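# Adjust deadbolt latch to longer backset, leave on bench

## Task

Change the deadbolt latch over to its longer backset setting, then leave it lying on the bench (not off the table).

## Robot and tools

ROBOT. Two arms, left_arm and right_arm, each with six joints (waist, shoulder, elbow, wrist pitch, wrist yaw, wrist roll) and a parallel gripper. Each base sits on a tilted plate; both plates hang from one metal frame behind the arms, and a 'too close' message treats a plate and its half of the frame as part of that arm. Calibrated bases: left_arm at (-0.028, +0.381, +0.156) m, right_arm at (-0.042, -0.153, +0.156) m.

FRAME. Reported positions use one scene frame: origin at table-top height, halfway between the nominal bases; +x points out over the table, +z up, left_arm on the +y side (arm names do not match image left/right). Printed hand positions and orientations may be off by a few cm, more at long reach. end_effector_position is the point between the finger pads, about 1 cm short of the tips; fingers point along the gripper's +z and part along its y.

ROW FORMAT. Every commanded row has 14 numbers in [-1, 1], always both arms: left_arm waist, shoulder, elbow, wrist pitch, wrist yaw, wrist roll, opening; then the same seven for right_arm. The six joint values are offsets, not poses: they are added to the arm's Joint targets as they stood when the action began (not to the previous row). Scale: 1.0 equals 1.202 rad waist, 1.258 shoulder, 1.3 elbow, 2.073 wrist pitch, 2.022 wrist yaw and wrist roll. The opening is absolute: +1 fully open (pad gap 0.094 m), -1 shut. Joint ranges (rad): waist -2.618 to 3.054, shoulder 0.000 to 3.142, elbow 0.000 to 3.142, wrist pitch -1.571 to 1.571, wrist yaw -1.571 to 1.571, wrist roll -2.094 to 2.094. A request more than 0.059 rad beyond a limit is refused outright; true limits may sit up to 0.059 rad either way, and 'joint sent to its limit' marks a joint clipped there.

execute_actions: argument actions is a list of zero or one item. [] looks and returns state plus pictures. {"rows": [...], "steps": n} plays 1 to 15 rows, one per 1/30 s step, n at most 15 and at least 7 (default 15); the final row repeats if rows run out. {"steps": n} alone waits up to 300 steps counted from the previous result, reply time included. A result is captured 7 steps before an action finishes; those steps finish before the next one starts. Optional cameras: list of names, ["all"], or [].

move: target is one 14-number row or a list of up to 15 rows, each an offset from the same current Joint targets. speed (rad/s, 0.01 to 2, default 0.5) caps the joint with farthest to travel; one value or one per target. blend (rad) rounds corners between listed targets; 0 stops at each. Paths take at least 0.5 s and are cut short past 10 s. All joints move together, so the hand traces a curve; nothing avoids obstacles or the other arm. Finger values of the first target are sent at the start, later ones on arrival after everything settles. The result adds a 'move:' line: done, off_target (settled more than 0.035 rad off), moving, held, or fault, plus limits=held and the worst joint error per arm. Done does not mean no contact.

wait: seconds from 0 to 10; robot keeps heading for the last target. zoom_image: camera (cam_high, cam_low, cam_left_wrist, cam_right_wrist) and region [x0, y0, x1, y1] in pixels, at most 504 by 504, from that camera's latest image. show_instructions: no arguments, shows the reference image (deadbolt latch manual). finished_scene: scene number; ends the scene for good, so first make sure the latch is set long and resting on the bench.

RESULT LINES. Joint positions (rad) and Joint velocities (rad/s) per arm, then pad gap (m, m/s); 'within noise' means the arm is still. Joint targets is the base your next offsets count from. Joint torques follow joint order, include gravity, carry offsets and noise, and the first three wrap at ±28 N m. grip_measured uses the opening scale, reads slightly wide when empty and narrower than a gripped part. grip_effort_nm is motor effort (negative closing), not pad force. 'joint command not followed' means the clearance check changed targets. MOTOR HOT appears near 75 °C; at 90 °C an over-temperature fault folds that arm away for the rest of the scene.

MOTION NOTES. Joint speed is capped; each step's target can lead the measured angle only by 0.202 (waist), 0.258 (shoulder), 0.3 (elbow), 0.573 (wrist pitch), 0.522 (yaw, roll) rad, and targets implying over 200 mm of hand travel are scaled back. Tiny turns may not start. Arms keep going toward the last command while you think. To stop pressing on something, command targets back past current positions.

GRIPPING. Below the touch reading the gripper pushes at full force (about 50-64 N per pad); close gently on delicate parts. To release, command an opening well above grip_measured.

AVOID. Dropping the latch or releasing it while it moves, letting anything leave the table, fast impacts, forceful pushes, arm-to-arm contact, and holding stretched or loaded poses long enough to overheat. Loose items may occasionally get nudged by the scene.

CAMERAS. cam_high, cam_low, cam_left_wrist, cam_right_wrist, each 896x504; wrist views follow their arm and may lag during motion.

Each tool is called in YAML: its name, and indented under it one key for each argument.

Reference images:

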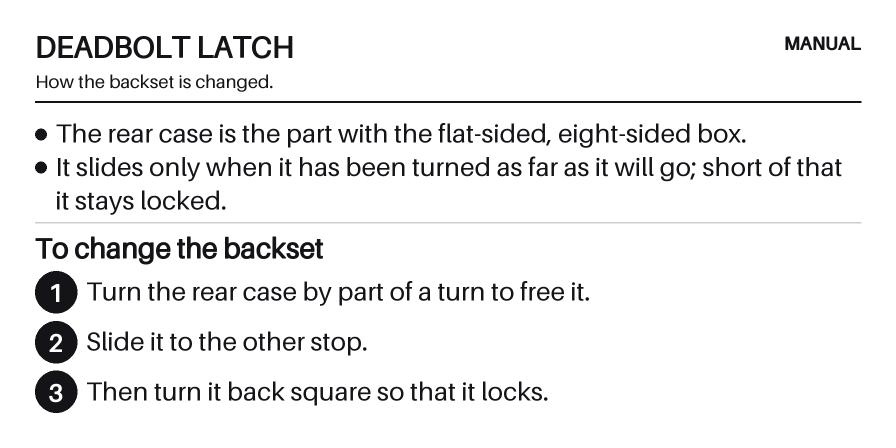

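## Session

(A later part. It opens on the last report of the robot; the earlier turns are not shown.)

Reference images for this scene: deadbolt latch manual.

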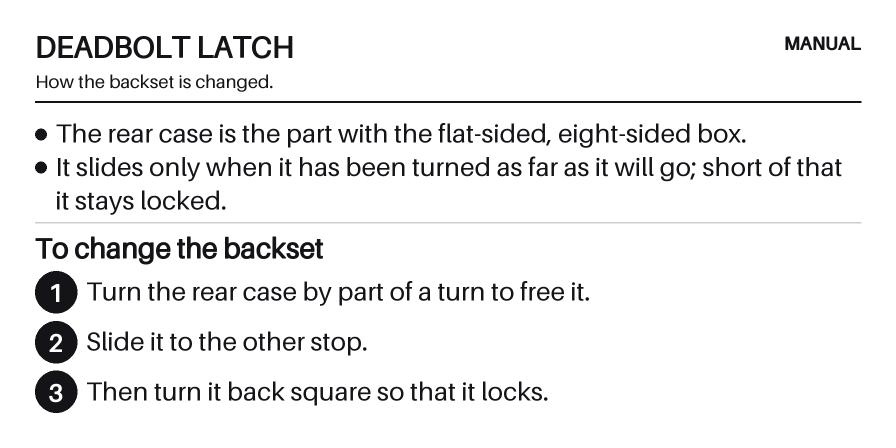

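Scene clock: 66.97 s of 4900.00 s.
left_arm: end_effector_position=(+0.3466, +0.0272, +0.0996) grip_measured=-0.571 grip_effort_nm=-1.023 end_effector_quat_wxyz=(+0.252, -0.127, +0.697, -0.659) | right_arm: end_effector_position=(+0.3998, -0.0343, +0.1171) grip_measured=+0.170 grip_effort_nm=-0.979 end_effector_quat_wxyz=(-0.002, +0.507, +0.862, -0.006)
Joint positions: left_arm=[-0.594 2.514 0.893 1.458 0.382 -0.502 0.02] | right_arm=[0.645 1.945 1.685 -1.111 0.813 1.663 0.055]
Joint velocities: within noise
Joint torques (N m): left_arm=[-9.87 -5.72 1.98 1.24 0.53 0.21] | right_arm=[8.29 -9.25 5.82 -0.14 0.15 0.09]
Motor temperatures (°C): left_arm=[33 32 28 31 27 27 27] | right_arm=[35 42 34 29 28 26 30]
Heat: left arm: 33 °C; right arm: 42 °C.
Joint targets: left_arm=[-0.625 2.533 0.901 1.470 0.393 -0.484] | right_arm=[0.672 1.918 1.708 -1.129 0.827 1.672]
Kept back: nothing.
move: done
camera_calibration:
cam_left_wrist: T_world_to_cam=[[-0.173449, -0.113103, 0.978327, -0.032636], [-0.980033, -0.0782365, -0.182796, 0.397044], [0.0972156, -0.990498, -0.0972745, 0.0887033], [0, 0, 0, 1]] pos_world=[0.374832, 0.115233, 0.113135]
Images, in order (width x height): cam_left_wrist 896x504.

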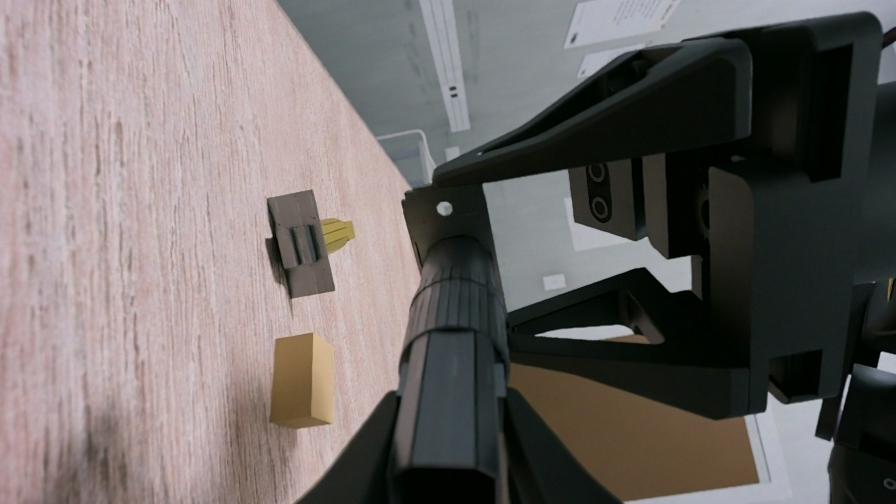

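move:
  target: [0,0,0,0,0,0.2,-0.9, 0,0,0,0,0,0,0]
  speed: 0.4
  cameras: []

move:
  target: [0,0,0,0,0,0.2,-0.9, 0,0,0,0,0,0,0]
  speed: 0.4
  cameras: ["cam_left_wrist"]

Scene clock: 68.97 s of 4900.00 s.
left_arm: end_effector_position=(+0.3473, +0.0277, +0.0985) grip_measured=-0.571 grip_effort_nm=-1.023 end_effector_quat_wxyz=(+0.380, +0.015, +0.710, -0.592) | right_arm: end_effector_position=(+0.3998, -0.0343, +0.1171) grip_measured=+0.170 grip_effort_nm=-0.989 end_effector_quat_wxyz=(-0.002, +0.508, +0.862, -0.006)
Joint positions: left_arm=[-0.594 2.514 0.893 1.458 0.374 -0.096 0.02] | right_arm=[0.645 1.945 1.685 -1.111 0.813 1.665 0.055]
Joint velocities: within noise
Joint torques (N m): left_arm=[-9.98 -5.74 2.06 1.24 0.59 0.16] | right_arm=[8.29 -9.25 5.81 -0.14 0.15 0.08]
Motor temperatures (°C): left_arm=[33 32 28 31 27 27 27] | right_arm=[35 42 34 29 28 26 30]
Heat: left arm: 33 °C; right arm: 42 °C.
Joint targets: left_arm=[-0.625 2.533 0.901 1.470 0.393 -0.079] | right_arm=[0.672 1.918 1.708 -1.129 0.827 1.672]
Kept back: nothing.
move: done
No camera images: "cameras" was empty.

Scene clock: 70.67 s of 4900.00 s.
left_arm: end_effector_position=(+0.3477, +0.0279, +0.0978) grip_measured=-0.571 grip_effort_nm=-1.018 end_effector_quat_wxyz=(+0.483, +0.146, +0.697, -0.509) | right_arm: end_effector_position=(+0.3997, -0.0345, +0.1171) grip_measured=+0.170 grip_effort_nm=-0.984 end_effector_quat_wxyz=(-0.002, +0.509, +0.861, -0.007)
Joint positions: left_arm=[-0.594 2.514 0.893 1.458 0.369 0.279 0.02] | right_arm=[0.645 1.945 1.685 -1.112 0.814 1.668 0.055]
Joint velocities: within noise
Joint torques (N m): left_arm=[-9.92 -5.79 2.1 1.27 0.68 0.53] | right_arm=[8.28 -9.24 5.82 -0.14 0.14 0.04]
Motor temperatures (°C): left_arm=[34 32 27 31 27 27 27] | right_arm=[35 42 35 29 28 26 30]
Heat: left arm: 34 °C; right arm: 42 °C.
Joint targets: left_arm=[-0.625 2.533 0.901 1.470 0.393 0.325] | right_arm=[0.672 1.918 1.708 -1.129 0.827 1.672]
Kept back: nothing.
move: off_target (left_arm); left_arm: the wrist roll is farthest, 0.046 rad from its target
camera_calibration:
cam_left_wrist: T_world_to_cam=[[-0.7057, -0.448011, 0.548883, 0.205828], [-0.657127, 0.124227, -0.743473, 0.334788], [0.264899, -0.885355, -0.382067, 0.0557358], [0, 0, 0, 1]] pos_world=[0.350486, 0.0999697, 0.157225]
Images, in order (width x height): cam_left_wrist 896x504.

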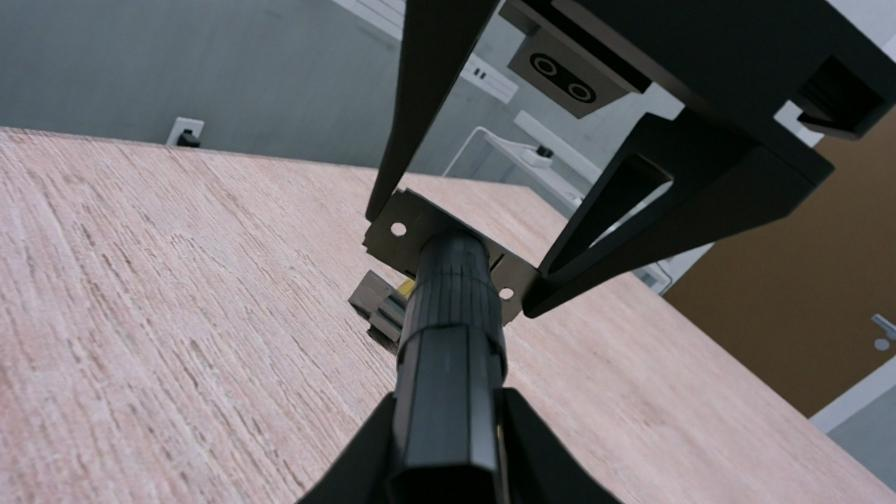

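move:
  target: [0,0,0,0,0,0.025,-0.9, 0,0,0,0,0,0,0]
  speed: 0.2
  cameras: []

Scene clock: 71.90 s of 4900.00 s.
left_arm: end_effector_position=(+0.3472, +0.0276, +0.0981) grip_measured=-0.571 grip_effort_nm=-1.028 end_effector_quat_wxyz=(+0.495, +0.163, +0.692, -0.499) | right_arm: end_effector_position=(+0.3998, -0.0347, +0.1171) grip_measured=+0.170 grip_effort_nm=-0.989 end_effector_quat_wxyz=(-0.001, +0.509, +0.861, -0.007)
Joint positions: left_arm=[-0.594 2.514 0.893 1.456 0.373 0.327 0.02] | right_arm=[0.645 1.945 1.685 -1.112 0.815 1.668 0.055]
Joint velocities: within noise
Joint torques (N m): left_arm=[-9.91 -5.74 2 1.29 0.62 0.62] | right_arm=[8.29 -9.26 5.81 -0.14 0.12 0.04]
Motor temperatures (°C): left_arm=[34 32 27 31 27 27 27] | right_arm=[35 43 35 29 28 26 30]
Heat: left arm: 34 °C; right arm: 43 °C.
Joint targets: left_arm=[-0.625 2.533 0.901 1.470 0.393 0.375] | right_arm=[0.672 1.918 1.708 -1.129 0.827 1.672]
Kept back: nothing.
move: off_target (left_arm); left_arm: the wrist roll is farthest, 0.049 rad from its target
No camera images: "cameras" was empty.

move:
  target: [0,0,0,0,0,0.04,-0.9, 0,0,0,0,0,0,0]
  speed: 0.2
  cameras: ["cam_left_wrist","cam_low"]

zoom_image:
  camera: "cam_left_wrist"
  region: [320, 154, 620, 454]

Scene clock: 73.13 s of 4900.00 s.
left_arm: end_effector_position=(+0.3470, +0.0275, +0.0984) grip_measured=-0.571 grip_effort_nm=-1.023 end_effector_quat_wxyz=(+0.514, +0.190, +0.685, -0.480) | right_arm: end_effector_position=(+0.3999, -0.0348, +0.1171) grip_measured=+0.170 grip_effort_nm=-0.984 end_effector_quat_wxyz=(-0.001, +0.507, +0.862, -0.007)
Joint positions: left_arm=[-0.594 2.514 0.893 1.456 0.375 0.404 0.02] | right_arm=[0.645 1.945 1.685 -1.112 0.815 1.665 0.055]
Joint velocities: within noise
Joint torques (N m): left_arm=[-9.98 -5.67 1.96 1.25 0.61 0.62] | right_arm=[8.29 -9.24 5.79 -0.13 0.13 0.08]
Motor temperatures (°C): left_arm=[34 32 27 31 27 27 27] | right_arm=[35 43 35 29 28 26 30]
Heat: left arm: 34 °C; right arm: 43 °C.
Joint targets: left_arm=[-0.625 2.533 0.901 1.470 0.392 0.456] | right_arm=[0.672 1.918 1.708 -1.129 0.827 1.672]
Kept back: nothing.
move: off_target (left_arm); left_arm: the wrist roll is farthest, 0.052 rad from its target
camera_calibration:
cam_left_wrist: T_world_to_cam=[[-0.762028, -0.474404, 0.440743, 0.235687], [-0.572602, 0.175819, -0.800759, 0.309716], [0.302393, -0.862571, -0.405623, 0.0444439], [0, 0, 0, 1]] pos_world=[0.343504, 0.0956929, 0.162158]
Images, in order (width x height): cam_low 896x504, cam_left_wrist 896x504.

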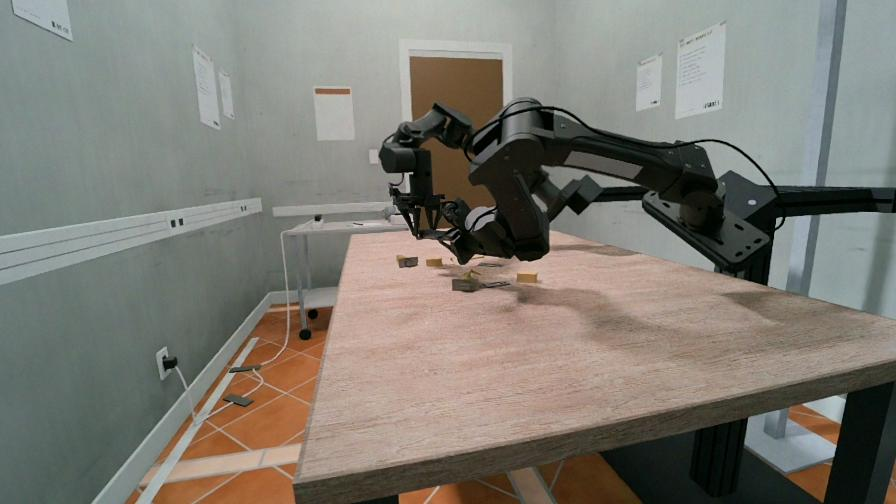

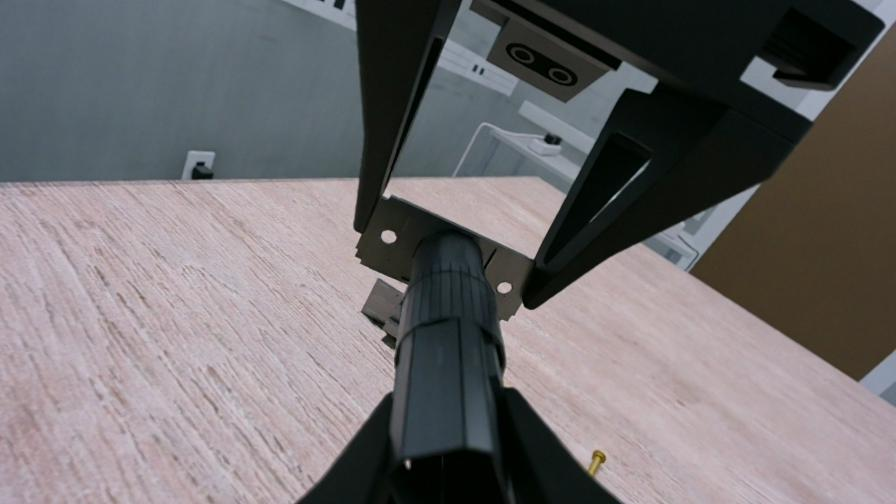

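Scaled by 1.680 from the camera's 896x504 image, which has a finer 1280x720 frame.

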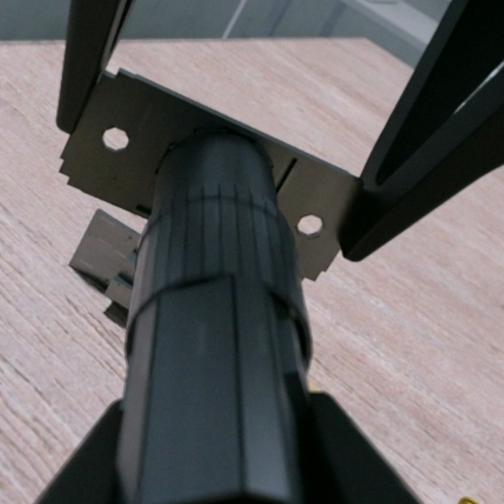

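move:
  target: [0,0,0,0,0,-0.013,-0.9, 0,0,0,0,0.08,0,0]
  speed: 0.15
  cameras: ["cam_left_wrist"]

zoom_image:
  camera: "cam_left_wrist"
  region: [320, 154, 620, 454]

Scene clock: 75.23 s of 4900.00 s.
left_arm: end_effector_position=(+0.3507, +0.0256, +0.1025) grip_measured=-0.571 grip_effort_nm=-1.018 end_effector_quat_wxyz=(+0.520, +0.189, +0.680, -0.481) | right_arm: end_effector_position=(+0.4049, -0.0377, +0.1226) grip_measured=+0.170 grip_effort_nm=-0.989 end_effector_quat_wxyz=(+0.028, +0.502, +0.864, -0.013)
Joint positions: left_arm=[-0.599 2.514 0.906 1.456 0.378 0.404 0.02] | right_arm=[0.663 1.945 1.685 -1.112 0.876 1.665 0.055]
Joint velocities: within noise
Joint torques (N m): left_arm=[-9.57 -5.7 1.09 1.28 0.59 0.31] | right_arm=[6.86 -9.16 5.82 -0.12 1.29 0.07]
Motor temperatures (°C): left_arm=[34 32 27 32 27 27 27] | right_arm=[35 43 35 29 28 26 30]
Heat: left arm: 34 °C; right arm: 43 °C.
Joint targets: left_arm=[-0.624 2.533 0.901 1.470 0.393 0.430] | right_arm=[0.672 1.918 1.708 -1.129 0.989 1.672]
Kept back: nothing.
move: off_target (right_arm); right_arm: the wrist yaw is farthest, 0.113 rad from its target
camera_calibration:
cam_left_wrist: T_world_to_cam=[[-0.765252, -0.473798, 0.43578, 0.237463], [-0.563664, 0.166214, -0.809108, 0.313395], [0.310921, -0.864805, -0.394259, 0.0392457], [0, 0, 0, 1]] pos_world=[0.346166, 0.0943585, 0.165562]
Images, in order (width x height): cam_left_wrist 896x504.

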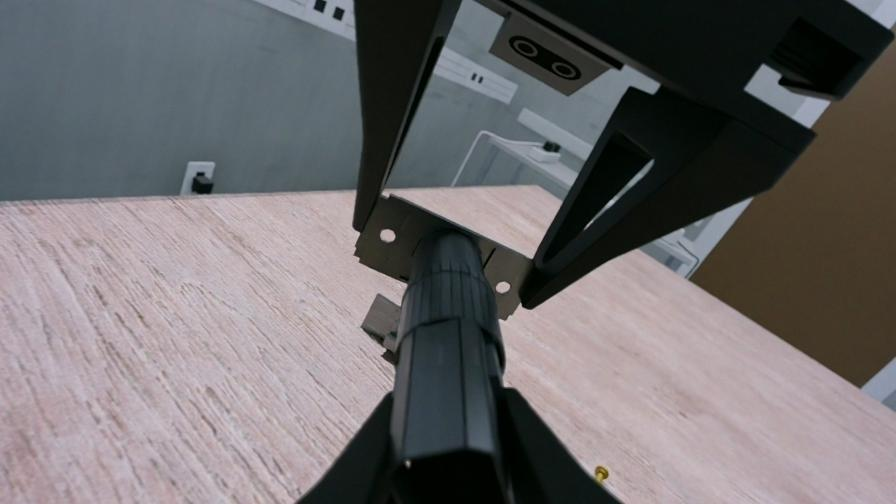

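Scaled by 1.680 from the camera's 896x504 image, which has a finer 1280x720 frame.

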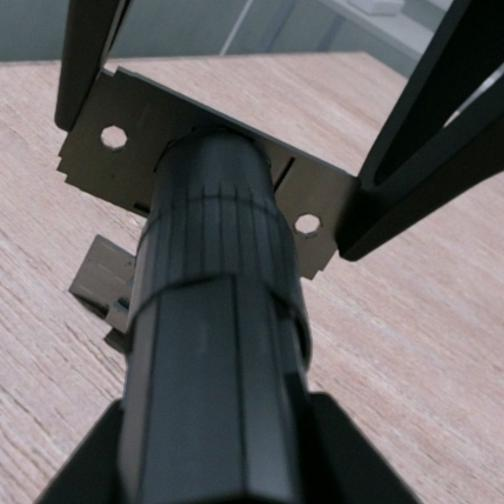

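move:
  target:
    - [0,0,0,0,0,0,-0.9, 0,0,0,0,-0.08,0,0]
    - [0,0,0,0,0,0,-0.2, 0,0,0,0,-0.08,0,0]
    - [0,0,0,0,0,-0.075,-0.15, 0,0,0,0,-0.08,0,0]
  speed: 0.2
  cameras: ["cam_left_wrist"]

zoom_image:
  camera: "cam_left_wrist"
  region: [320, 204, 620, 504]

Scene clock: 79.63 s of 4900.00 s.
left_arm: end_effector_position=(+0.3504, +0.0260, +0.1024) grip_measured=-0.152 grip_effort_nm=0.125 end_effector_quat_wxyz=(+0.490, +0.147, +0.690, -0.512) | right_arm: end_effector_position=(+0.4010, -0.0323, +0.1228) grip_measured=+0.170 grip_effort_nm=-0.989 end_effector_quat_wxyz=(+0.010, +0.502, +0.865, -0.004)
Joint positions: left_arm=[-0.599 2.514 0.904 1.459 0.378 0.281 0.04] | right_arm=[0.663 1.943 1.685 -1.113 0.836 1.665 0.055]
Joint velocities: within noise
Joint torques (N m): left_arm=[-9.66 -5.79 1.22 1.24 0.55 -0.03] | right_arm=[6.84 -9.01 5.82 -0.11 -0.09 0.08]
Motor temperatures (°C): left_arm=[34 32 27 32 27 27 27] | right_arm=[35 43 35 29 28 26 30]
Heat: left arm: 34 °C; right arm: 43 °C.
Joint targets: left_arm=[-0.624 2.533 0.901 1.470 0.392 0.278] | right_arm=[0.672 1.918 1.708 -1.129 0.827 1.672]
Kept back: nothing.
move: done
camera_calibration:
cam_left_wrist: T_world_to_cam=[[-0.713889, -0.442587, 0.54266, 0.207605], [-0.645594, 0.115811, -0.754848, 0.337561], [0.27124, -0.889216, -0.368408, 0.0515531], [0, 0, 0, 1]] pos_world=[0.352151, 0.0986317, 0.161141]
Images, in order (width x height): cam_left_wrist 896x504.

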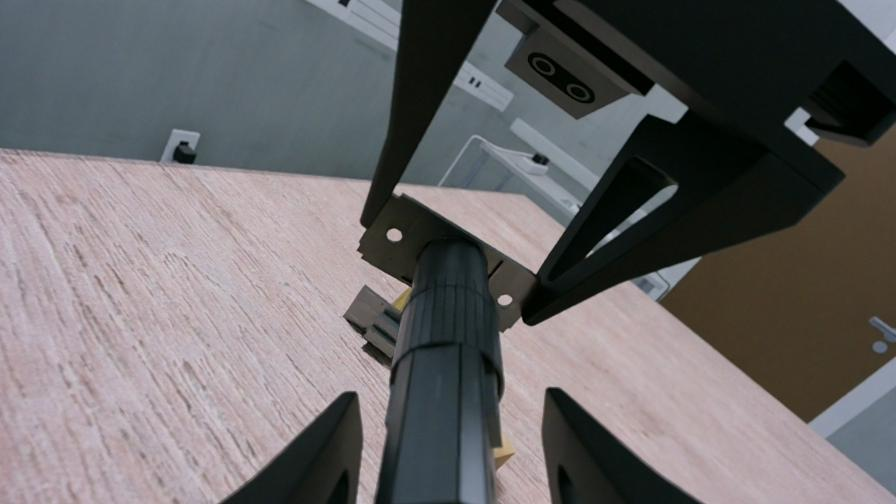

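Scaled by 1.680 from the camera's 896x504 image, which has a finer 1280x720 frame.

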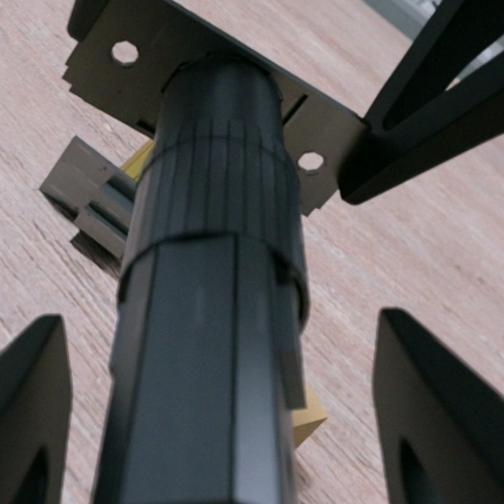

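move:
  target: [0.031,-0.042,-0.023,0.008,0.0064,-0.116,-0.15, 0,0,0,0,0,0,0]
  speed: 0.2
  cameras: ["cam_left_wrist"]

zoom_image:
  camera: "cam_left_wrist"
  region: [320, 204, 620, 504]

Scene clock: 82.97 s of 4900.00 s.
left_arm: end_effector_position=(+0.3456, +0.0317, +0.0991) grip_measured=-0.152 grip_effort_nm=0.125 end_effector_quat_wxyz=(+0.423, +0.065, +0.705, -0.566) | right_arm: end_effector_position=(+0.4010, -0.0323, +0.1228) grip_measured=+0.170 grip_effort_nm=-0.989 end_effector_quat_wxyz=(+0.010, +0.502, +0.865, -0.004)
Joint positions: left_arm=[-0.588 2.509 0.876 1.474 0.386 0.046 0.04] | right_arm=[0.663 1.943 1.685 -1.113 0.836 1.665 0.055]
Joint velocities: within noise
Joint torques (N m): left_arm=[-7.2 -9.7 0.85 1.23 0.62 -0.08] | right_arm=[6.82 -8.99 5.83 -0.11 -0.09 0.07]
Motor temperatures (°C): left_arm=[34 32 27 32 27 27 27] | right_arm=[35 43 35 29 28 26 30]
Heat: left arm: 34 °C; right arm: 43 °C.
Joint targets: left_arm=[-0.587 2.480 0.871 1.486 0.406 0.044] | right_arm=[0.672 1.918 1.708 -1.129 0.827 1.672]
Kept back: nothing.
move: done
camera_calibration:
cam_left_wrist: T_world_to_cam=[[-0.582566, -0.363971, 0.726734, 0.142459], [-0.788369, 0.0355405, -0.614175, 0.369254], [0.197713, -0.930732, -0.307648, 0.0774713], [0, 0, 0, 1]] pos_world=[0.358783, 0.110833, 0.14709]
Images, in order (width x height): cam_left_wrist 896x504.

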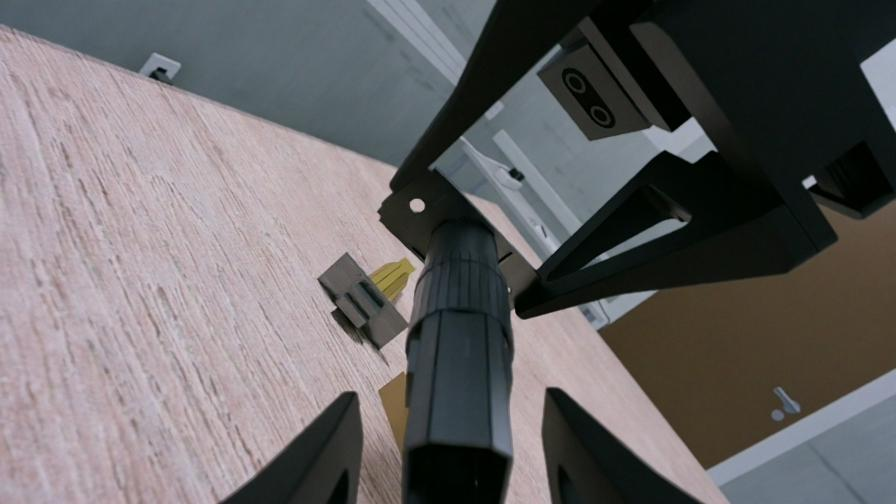

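Scaled by 1.680 from the camera's 896x504 image, which has a finer 1280x720 frame.

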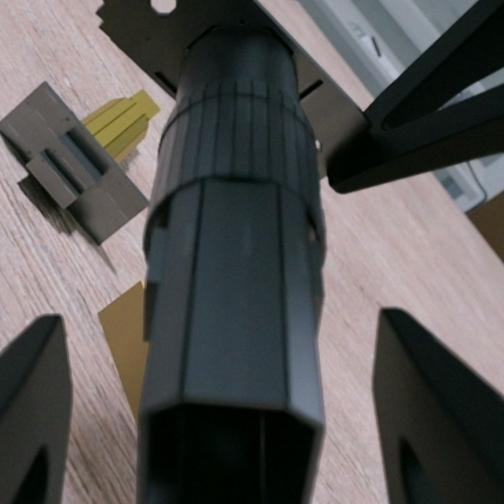

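execute_actions:
  actions:
    - {"rows":[[0,0,0,0,0,0,-0.4,0,0,0,0,0,0,0],[0,0,0,0,0,0,-0.45,0,0,0,0,0,0,0],[0,0,0,0,0,0,-0.48,0,0,0,0,0,0,0],[0,0,0,0,0,0,-0.5,0,0,0,0,0,0,0],[0,0,0,0,0,0,-0.52,0,0,0,0,0,0,0],[0,0,0,0,0,0,-0.54,0,0,0,0,0,0,0],[0,0,0,0,0,0,-0.56,0,0,0,0,0,0,0],[0,0,0,0,0,0,-0.58,0,0,0,0,0,0,0],[0,0,0,0,0,0,-0.6,0,0,0,0,0,0,0],[0,0,0,0,0,0,-0.62,0,0,0,0,0,0,0],[0,0,0,0,0,0,-0.64,0,0,0,0,0,0,0],[0,0,0,0,0,0,-0.67,0,0,0,0,0,0,0],[0,0,0,0,0,0,-0.7,0,0,0,0,0,0,0],[0,0,0,0,0,0,-0.8,0,0,0,0,0,0,0],[0,0,0,0,0,0,-0.9,0,0,0,0,0,0,0]]}

move:
  target: [0,0,0,0,0,0.09,-0.95, 0,0,0,0,0,0,0]
  speed: 0.3
  cameras: ["cam_left_wrist"]

zoom_image:
  camera: "cam_left_wrist"
  region: [320, 204, 620, 504]

Scene clock: 83.90 s of 4900.00 s.
left_arm: end_effector_position=(+0.3454, +0.0316, +0.0995) grip_measured=-0.560 grip_effort_nm=-0.491 end_effector_quat_wxyz=(+0.422, +0.065, +0.704, -0.567) | right_arm: end_effector_position=(+0.4010, -0.0323, +0.1228) grip_measured=+0.170 grip_effort_nm=-0.989 end_effector_quat_wxyz=(+0.010, +0.502, +0.865, -0.004)
Joint positions: left_arm=[-0.588 2.509 0.876 1.475 0.388 0.045 0.021] | right_arm=[0.663 1.943 1.685 -1.113 0.836 1.665 0.055]
Joint velocities: left_arm=[0.012 0.017 -0.012 0.022 0.051 -0.022 -0.023] | right_arm=[within noise]
Joint torques (N m): left_arm=[-7.23 -9.69 0.99 1.24 0.51 -0.02] | right_arm=[6.89 -9.01 5.83 -0.1 -0.09 0.07]
Motor temperatures (°C): left_arm=[34 32 27 32 27 27 27] | right_arm=[35 43 35 29 28 26 30]
Heat: left arm: 34 °C; right arm: 43 °C.
Joint targets: left_arm=[-0.587 2.480 0.871 1.486 0.406 0.044] | right_arm=[0.672 1.918 1.708 -1.129 0.827 1.672]
Steps of this call (1-20: nothing new was sent; 21-28: this action's first 8). Readings (joint positions of left_arm | right_arm):
21: [-0.588 2.509 0.876 1.475 0.386 0.045] | [0.663 1.943 1.685 -1.113 0.836 1.665]
22: [-0.588 2.509 0.876 1.475 0.386 0.045] | [0.663 1.943 1.685 -1.113 0.836 1.665]
24: [-0.588 2.509 0.876 1.475 0.386 0.045] | [0.663 1.943 1.685 -1.113 0.836 1.665]
28: the state above

Scene clock: 85.43 s of 4900.00 s.
left_arm: end_effector_position=(+0.3453, +0.0315, +0.0999) grip_measured=-0.601 grip_effort_nm=-1.023 end_effector_quat_wxyz=(+0.462, +0.116, +0.697, -0.535) | right_arm: end_effector_position=(+0.4010, -0.0323, +0.1228) grip_measured=+0.170 grip_effort_nm=-0.989 end_effector_quat_wxyz=(+0.010, +0.502, +0.865, -0.004)
Joint positions: left_arm=[-0.588 2.509 0.876 1.475 0.39 0.189 0.019] | right_arm=[0.663 1.943 1.685 -1.113 0.836 1.665 0.055]
Joint velocities: within noise
Joint torques (N m): left_arm=[-7.2 -9.66 0.94 1.24 0.56 0.42] | right_arm=[6.84 -9.02 5.82 -0.11 -0.09 0.07]
Motor temperatures (°C): left_arm=[34 32 27 32 27 27 27] | right_arm=[34 43 35 29 28 26 30]
Heat: left arm: 34 °C; right arm: 43 °C.
Joint targets: left_arm=[-0.587 2.480 0.871 1.486 0.406 0.226] | right_arm=[0.672 1.918 1.708 -1.129 0.827 1.672]
Kept back: nothing.
move: off_target (left_arm); left_arm: the wrist roll is farthest, 0.037 rad from its target
camera_calibration:
cam_left_wrist: T_world_to_cam=[[-0.667488, -0.410612, 0.621175, 0.182992], [-0.706193, 0.0845541, -0.702952, 0.348409], [0.236118, -0.907881, -0.34641, 0.0674689], [0, 0, 0, 1]] pos_world=[0.352258, 0.106933, 0.154617]
Images, in order (width x height): cam_left_wrist 896x504.

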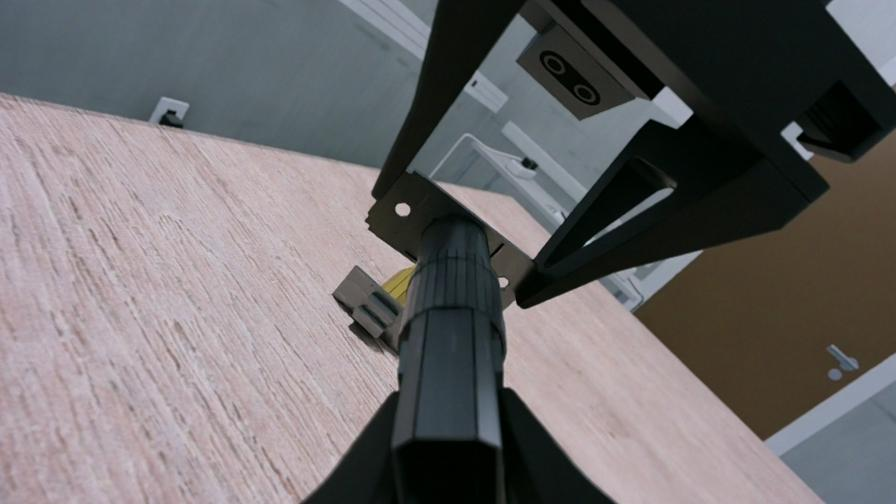

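Scaled by 1.680 from the camera's 896x504 image, which has a finer 1280x720 frame.

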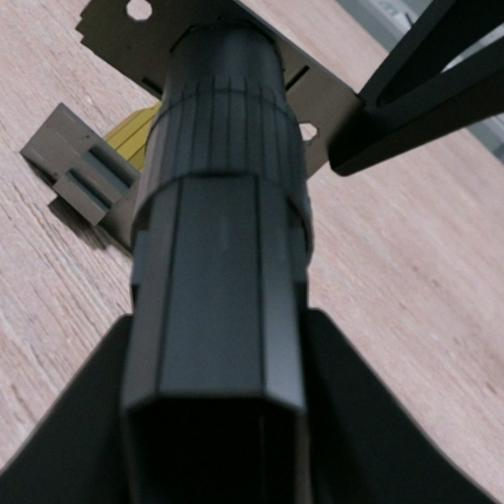

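move:
  target: [0,0,0,0,0,0.05,-0.95, 0,0,0,0,0,0,0]
  speed: 0.3
  cameras: ["cam_left_wrist"]

zoom_image:
  camera: "cam_left_wrist"
  region: [320, 204, 620, 504]

Scene clock: 86.60 s of 4900.00 s.
left_arm: end_effector_position=(+0.3445, +0.0314, +0.1000) grip_measured=-0.602 grip_effort_nm=-1.023 end_effector_quat_wxyz=(+0.485, +0.147, +0.691, -0.516) | right_arm: end_effector_position=(+0.4009, -0.0323, +0.1228) grip_measured=+0.170 grip_effort_nm=-0.984 end_effector_quat_wxyz=(+0.010, +0.502, +0.865, -0.004)
Joint positions: left_arm=[-0.588 2.509 0.875 1.475 0.393 0.277 0.019] | right_arm=[0.663 1.943 1.685 -1.114 0.836 1.664 0.055]
Joint velocities: within noise
Joint torques (N m): left_arm=[-7.15 -9.66 0.98 1.26 0.53 0.63] | right_arm=[6.82 -9.01 5.83 -0.11 -0.1 0.08]
Motor temperatures (°C): left_arm=[34 33 27 32 27 27 27] | right_arm=[34 43 35 29 28 26 30]
Heat: left arm: 34 °C; right arm: 43 °C.
Joint targets: left_arm=[-0.587 2.480 0.871 1.487 0.406 0.327] | right_arm=[0.672 1.918 1.708 -1.128 0.827 1.672]
Kept back: nothing.
move: off_target (left_arm); left_arm: the wrist roll is farthest, 0.050 rad from its target
camera_calibration:
cam_left_wrist: T_world_to_cam=[[-0.712981, -0.434969, 0.549964, 0.205849], [-0.650886, 0.118856, -0.749814, 0.332509], [0.260779, -0.892567, -0.367857, 0.0607911], [0, 0, 0, 1]] pos_world=[0.347339, 0.104277, 0.158473]
Images, in order (width x height): cam_left_wrist 896x504.

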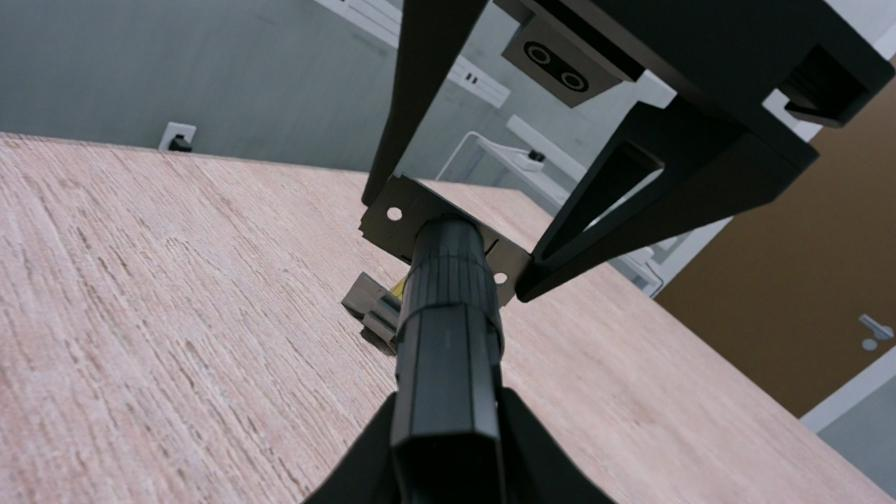

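Scaled by 1.680 from the camera's 896x504 image, which has a finer 1280x720 frame.

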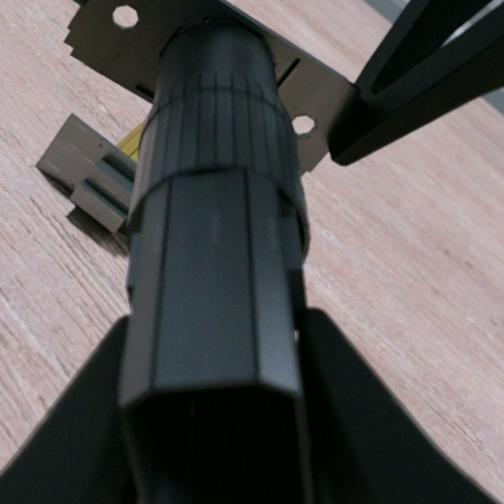

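move:
  target: [0,0,0,0,0,0.04,-1, 0,0,0,0,0,0,-0.1]
  speed: 0.3
  cameras: ["cam_left_wrist"]

zoom_image:
  camera: "cam_left_wrist"
  region: [320, 204, 620, 504]

Scene clock: 88.50 s of 4900.00 s.
left_arm: end_effector_position=(+0.3443, +0.0314, +0.1000) grip_measured=-0.602 grip_effort_nm=-1.023 end_effector_quat_wxyz=(+0.502, +0.170, +0.685, -0.500) | right_arm: end_effector_position=(+0.4009, -0.0323, +0.1228) grip_measured=+0.169 grip_effort_nm=-0.989 end_effector_quat_wxyz=(+0.010, +0.501, +0.866, -0.004)
Joint positions: left_arm=[-0.587 2.509 0.875 1.475 0.394 0.344 0.019] | right_arm=[0.663 1.943 1.685 -1.114 0.836 1.661 0.055]
Joint velocities: within noise
Joint torques (N m): left_arm=[-7.19 -9.68 0.92 1.26 0.55 0.75] | right_arm=[6.82 -8.99 5.85 -0.11 -0.1 0.11]
Motor temperatures (°C): left_arm=[34 33 27 32 27 27 27] | right_arm=[34 42 35 29 28 26 30]
Heat: left arm: 34 °C; right arm: 42 °C.
Joint targets: left_arm=[-0.587 2.480 0.871 1.486 0.406 0.408] | right_arm=[0.672 1.918 1.708 -1.128 0.827 1.672]
Kept back: nothing.
move: off_target (left_arm); left_arm: the wrist roll is farthest, 0.064 rad from its target
camera_calibration:
cam_left_wrist: T_world_to_cam=[[-0.743074, -0.451959, 0.493532, 0.222285], [-0.607164, 0.145194, -0.781198, 0.319693], [0.281412, -0.880143, -0.382303, 0.054763], [0, 0, 0, 1]] pos_world=[0.343869, 0.102246, 0.160974]
Images, in order (width x height): cam_left_wrist 896x504.

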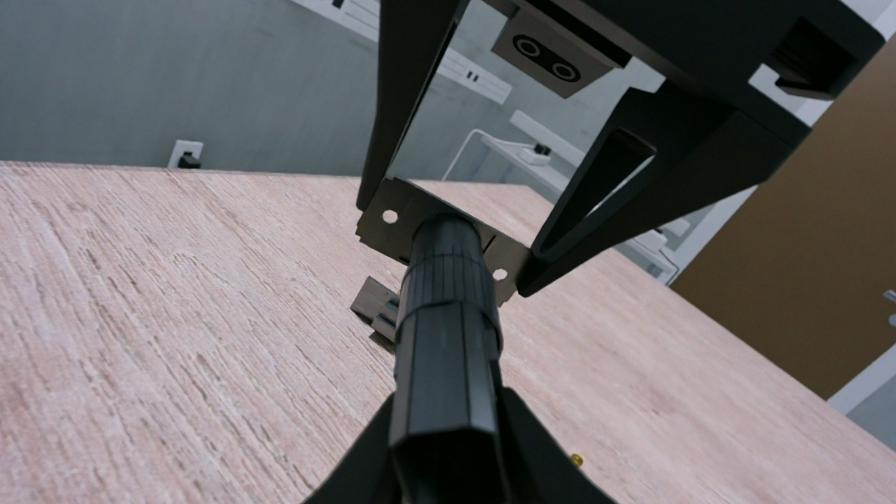

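Scaled by 1.680 from the camera's 896x504 image, which has a finer 1280x720 frame.

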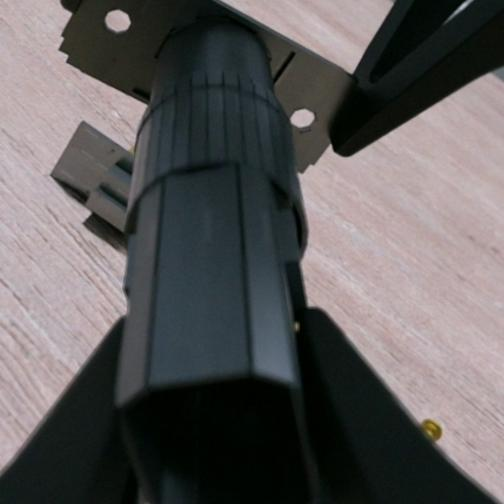

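move:
  target:
    - [0,0,0,0,0,-0.055,-1, 0,0,0,0,0,0,-0.1]
    - [0,0,0,0,0,-0.055,-1, 0,0,0,0,0.11,0,-0.1]
  speed: 0.15
  cameras: ["cam_left_wrist"]

zoom_image:
  camera: "cam_left_wrist"
  region: [320, 204, 620, 504]

Scene clock: 91.67 s of 4900.00 s.
left_arm: end_effector_position=(+0.3457, +0.0312, +0.1005) grip_measured=-0.603 grip_effort_nm=-1.023 end_effector_quat_wxyz=(+0.490, +0.152, +0.689, -0.513) | right_arm: end_effector_position=(+0.4089, -0.0431, +0.1242) grip_measured=+0.169 grip_effort_nm=-0.989 end_effector_quat_wxyz=(+0.046, +0.500, +0.865, -0.020)
Joint positions: left_arm=[-0.587 2.509 0.879 1.473 0.396 0.291 0.019] | right_arm=[0.665 1.943 1.685 -1.114 0.914 1.662 0.055]
Joint velocities: within noise
Joint torques (N m): left_arm=[-7.38 -9.68 0.69 1.26 0.53 0.07] | right_arm=[6.67 -8.98 5.85 -0.1 1.57 0.11]
Motor temperatures (°C): left_arm=[34 33 27 32 27 27 27] | right_arm=[34 42 35 29 28 26 30]
Heat: left arm: 34 °C; right arm: 42 °C.
Joint targets: left_arm=[-0.587 2.480 0.871 1.486 0.405 0.297] | right_arm=[0.672 1.918 1.708 -1.128 1.050 1.672]
Kept back: nothing.
move: off_target (right_arm); right_arm: the wrist yaw is farthest, 0.135 rad from its target
camera_calibration:
cam_left_wrist: T_world_to_cam=[[-0.720507, -0.437919, 0.537677, 0.210318], [-0.640189, 0.122068, -0.758457, 0.330783], [0.26651, -0.890689, -0.368302, 0.0583792], [0, 0, 0, 1]] pos_world=[0.347741, 0.103722, 0.159303]
Images, in order (width x height): cam_left_wrist 896x504.

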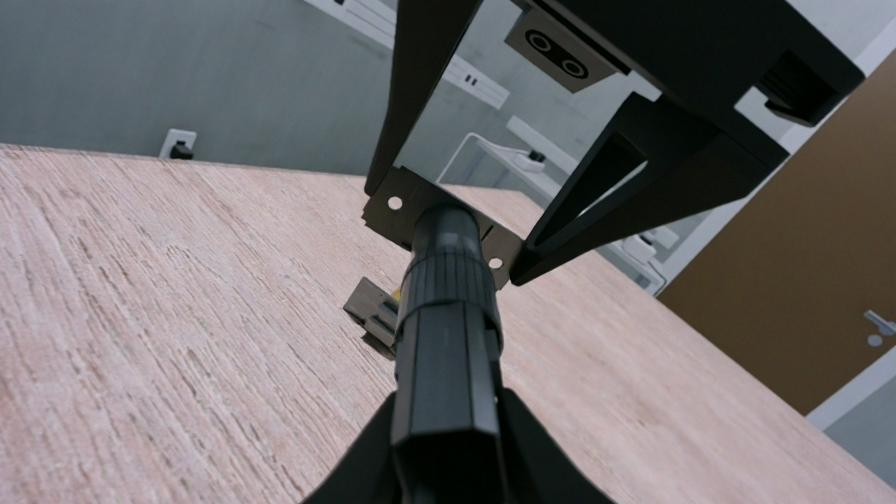

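Scaled by 1.680 from the camera's 896x504 image, which has a finer 1280x720 frame.

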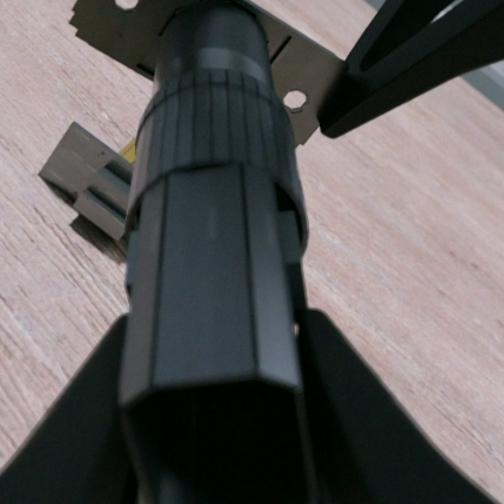

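move:
  target: [0,0,0,0,0,-0.395,-1, 0,0,0,0,-0.035,0,-0.1]
  speed: 0.5
  cameras: ["cam_left_wrist"]

zoom_image:
  camera: "cam_left_wrist"
  region: [320, 154, 620, 454]

Scene clock: 94.37 s of 4900.00 s.
left_arm: end_effector_position=(+0.3433, +0.0298, +0.1041) grip_measured=-0.604 grip_effort_nm=-1.023 end_effector_quat_wxyz=(+0.252, -0.119, +0.688, -0.670) | right_arm: end_effector_position=(+0.4082, -0.0421, +0.1243) grip_measured=+0.169 grip_effort_nm=-0.989 end_effector_quat_wxyz=(+0.043, +0.501, +0.864, -0.018)
Joint positions: left_arm=[-0.587 2.509 0.879 1.474 0.421 -0.5 0.019] | right_arm=[0.666 1.943 1.685 -1.114 0.909 1.664 0.055]
Joint velocities: within noise
Joint torques (N m): left_arm=[-7.3 -9.76 0.69 1.27 0.25 -0.02] | right_arm=[6.64 -8.98 5.83 -0.1 0.84 0.08]
Motor temperatures (°C): left_arm=[34 33 27 32 27 27 27] | right_arm=[34 42 35 29 28 26 30]
Heat: left arm: 34 °C; right arm: 42 °C.
Joint targets: left_arm=[-0.587 2.480 0.871 1.486 0.406 -0.502] | right_arm=[0.672 1.918 1.708 -1.128 0.979 1.672]
Kept back: nothing.
move: off_target (right_arm); right_arm: the wrist yaw is farthest, 0.071 rad from its target
camera_calibration:
cam_left_wrist: T_world_to_cam=[[-0.192625, -0.087676, 0.977348, -0.0314065], [-0.977691, -0.0678721, -0.198781, 0.395438], [0.083763, -0.993834, -0.0726462, 0.0941759], [0, 0, 0, 1]] pos_world=[0.372678, 0.117681, 0.116142]
Images, in order (width x height): cam_left_wrist 896x504.

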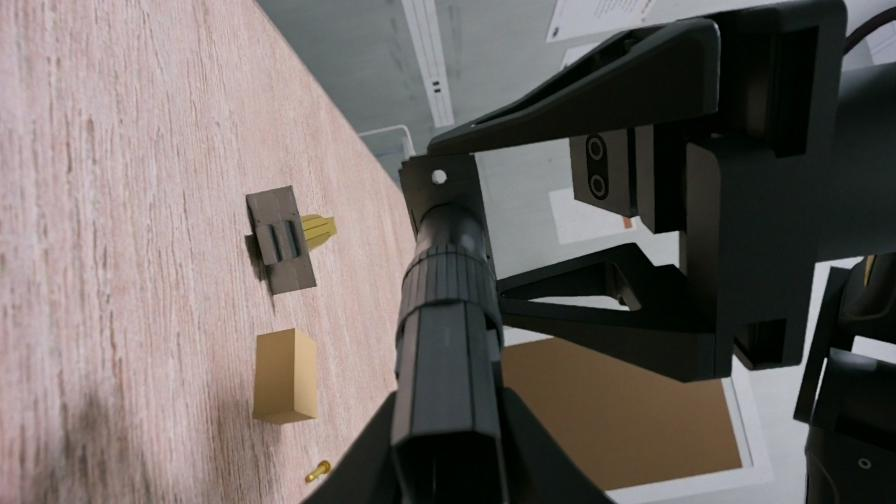

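Scaled by 1.680 from the camera's 896x504 image, which has a finer 1280x720 frame.

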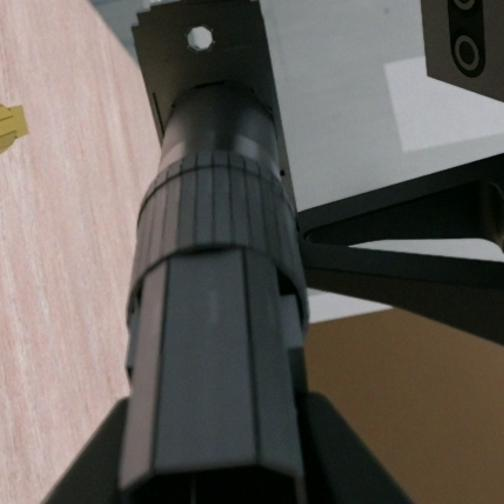

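move:
  target: [0,0,0,0,0,-0.04,-1, 0,0,0,0,0,0,-0.1]
  speed: 0.3
  cameras: ["cam_left_wrist"]

zoom_image:
  camera: "cam_left_wrist"
  region: [320, 154, 620, 454]

Scene clock: 95.73 s of 4900.00 s.
left_arm: end_effector_position=(+0.3433, +0.0298, +0.1050) grip_measured=-0.604 grip_effort_nm=-1.018 end_effector_quat_wxyz=(+0.227, -0.143, +0.681, -0.681) | right_arm: end_effector_position=(+0.4082, -0.0421, +0.1243) grip_measured=+0.169 grip_effort_nm=-0.989 end_effector_quat_wxyz=(+0.043, +0.501, +0.864, -0.018)
Joint positions: left_arm=[-0.587 2.509 0.879 1.476 0.426 -0.575 0.019] | right_arm=[0.666 1.943 1.685 -1.114 0.909 1.666 0.055]
Joint velocities: within noise
Joint torques (N m): left_arm=[-7.3 -9.66 0.77 1.21 0.22 -0.09] | right_arm=[6.65 -8.99 5.85 -0.1 0.84 0.06]
Motor temperatures (°C): left_arm=[34 33 27 32 27 27 27] | right_arm=[34 42 35 29 28 26 30]
Heat: left arm: 34 °C; right arm: 42 °C.
Joint targets: left_arm=[-0.587 2.480 0.871 1.486 0.405 -0.583] | right_arm=[0.672 1.918 1.708 -1.128 0.979 1.672]
Kept back: nothing.
move: off_target (right_arm); right_arm: the wrist yaw is farthest, 0.070 rad from its target
camera_calibration:
cam_left_wrist: T_world_to_cam=[[-0.132767, -0.0468141, 0.990041, -0.0554126], [-0.988125, -0.0716921, -0.1359, 0.392644], [0.0773402, -0.996328, -0.0367398, 0.0927454], [0, 0, 0, 1]] pos_world=[0.373452, 0.11796, 0.111629]
Images, in order (width x height): cam_left_wrist 896x504.

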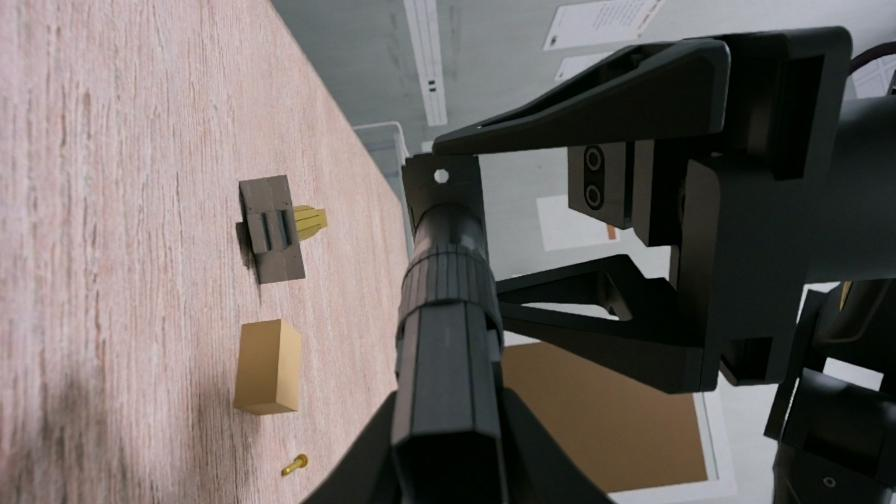

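Scaled by 1.680 from the camera's 896x504 image, which has a finer 1280x720 frame.

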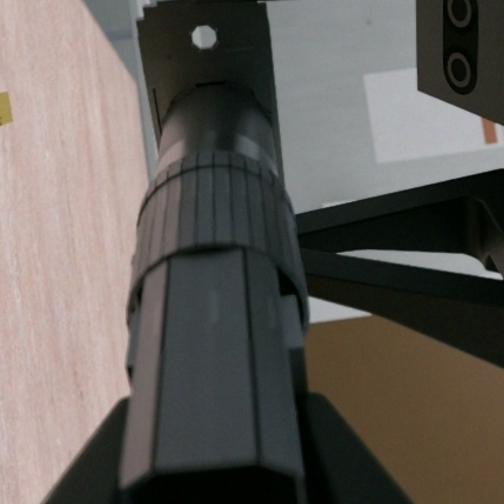

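move:
  target: [0,0,0,0,0,-0.04,-1, 0,0,0,0,0,0,-0.1]
  speed: 0.3
  cameras: ["cam_left_wrist"]

zoom_image:
  camera: "cam_left_wrist"
  region: [320, 154, 620, 454]

Scene clock: 96.93 s of 4900.00 s.
left_arm: end_effector_position=(+0.3433, +0.0298, +0.1051) grip_measured=-0.606 grip_effort_nm=-1.023 end_effector_quat_wxyz=(+0.203, -0.167, +0.676, -0.688) | right_arm: end_effector_position=(+0.4082, -0.0421, +0.1243) grip_measured=+0.169 grip_effort_nm=-0.989 end_effector_quat_wxyz=(+0.043, +0.501, +0.864, -0.018)
Joint positions: left_arm=[-0.587 2.509 0.879 1.477 0.426 -0.645 0.018] | right_arm=[0.666 1.943 1.685 -1.114 0.909 1.666 0.055]
Joint velocities: within noise
Joint torques (N m): left_arm=[-7.3 -9.74 0.73 1.22 0.22 -0.22] | right_arm=[6.67 -9.01 5.83 -0.11 0.84 0.06]
Motor temperatures (°C): left_arm=[34 33 27 32 27 27 27] | right_arm=[34 42 35 29 28 26 31]
Heat: left arm: 34 °C; right arm: 42 °C.
Joint targets: left_arm=[-0.587 2.480 0.871 1.486 0.406 -0.664] | right_arm=[0.672 1.918 1.708 -1.128 0.979 1.672]
Kept back: nothing.
move: off_target (right_arm); right_arm: the wrist yaw is farthest, 0.070 rad from its target
camera_calibration:
cam_left_wrist: T_world_to_cam=[[-0.0725258, -0.0111127, 0.997305, -0.0779693], [-0.994603, -0.0735849, -0.0731492, 0.388398], [0.0741994, -0.997227, -0.00571591, 0.0906239], [0, 0, 0, 1]] pos_world=[0.373923, 0.118086, 0.106688]
Images, in order (width x height): cam_left_wrist 896x504.

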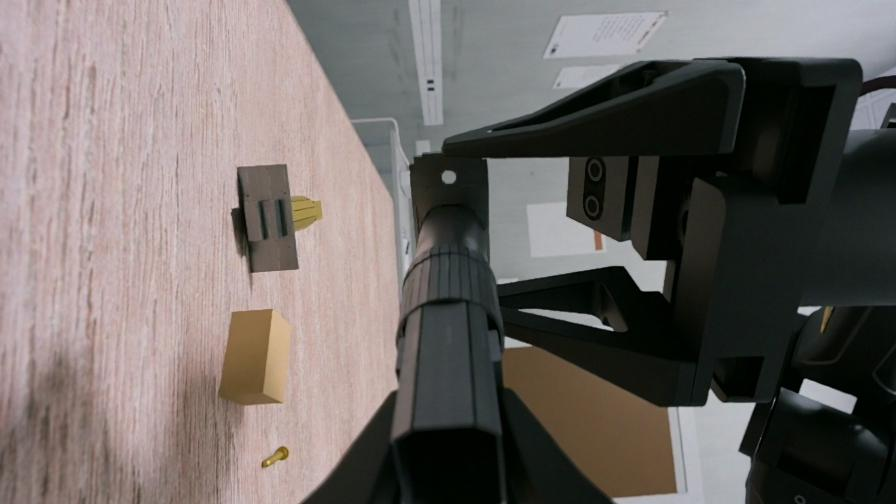

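Scaled by 1.680 from the camera's 896x504 image, which has a finer 1280x720 frame.

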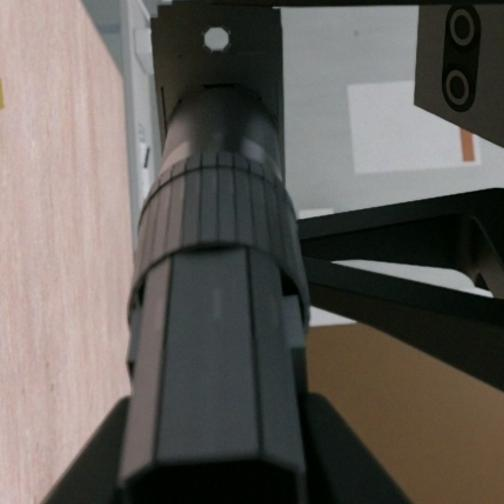

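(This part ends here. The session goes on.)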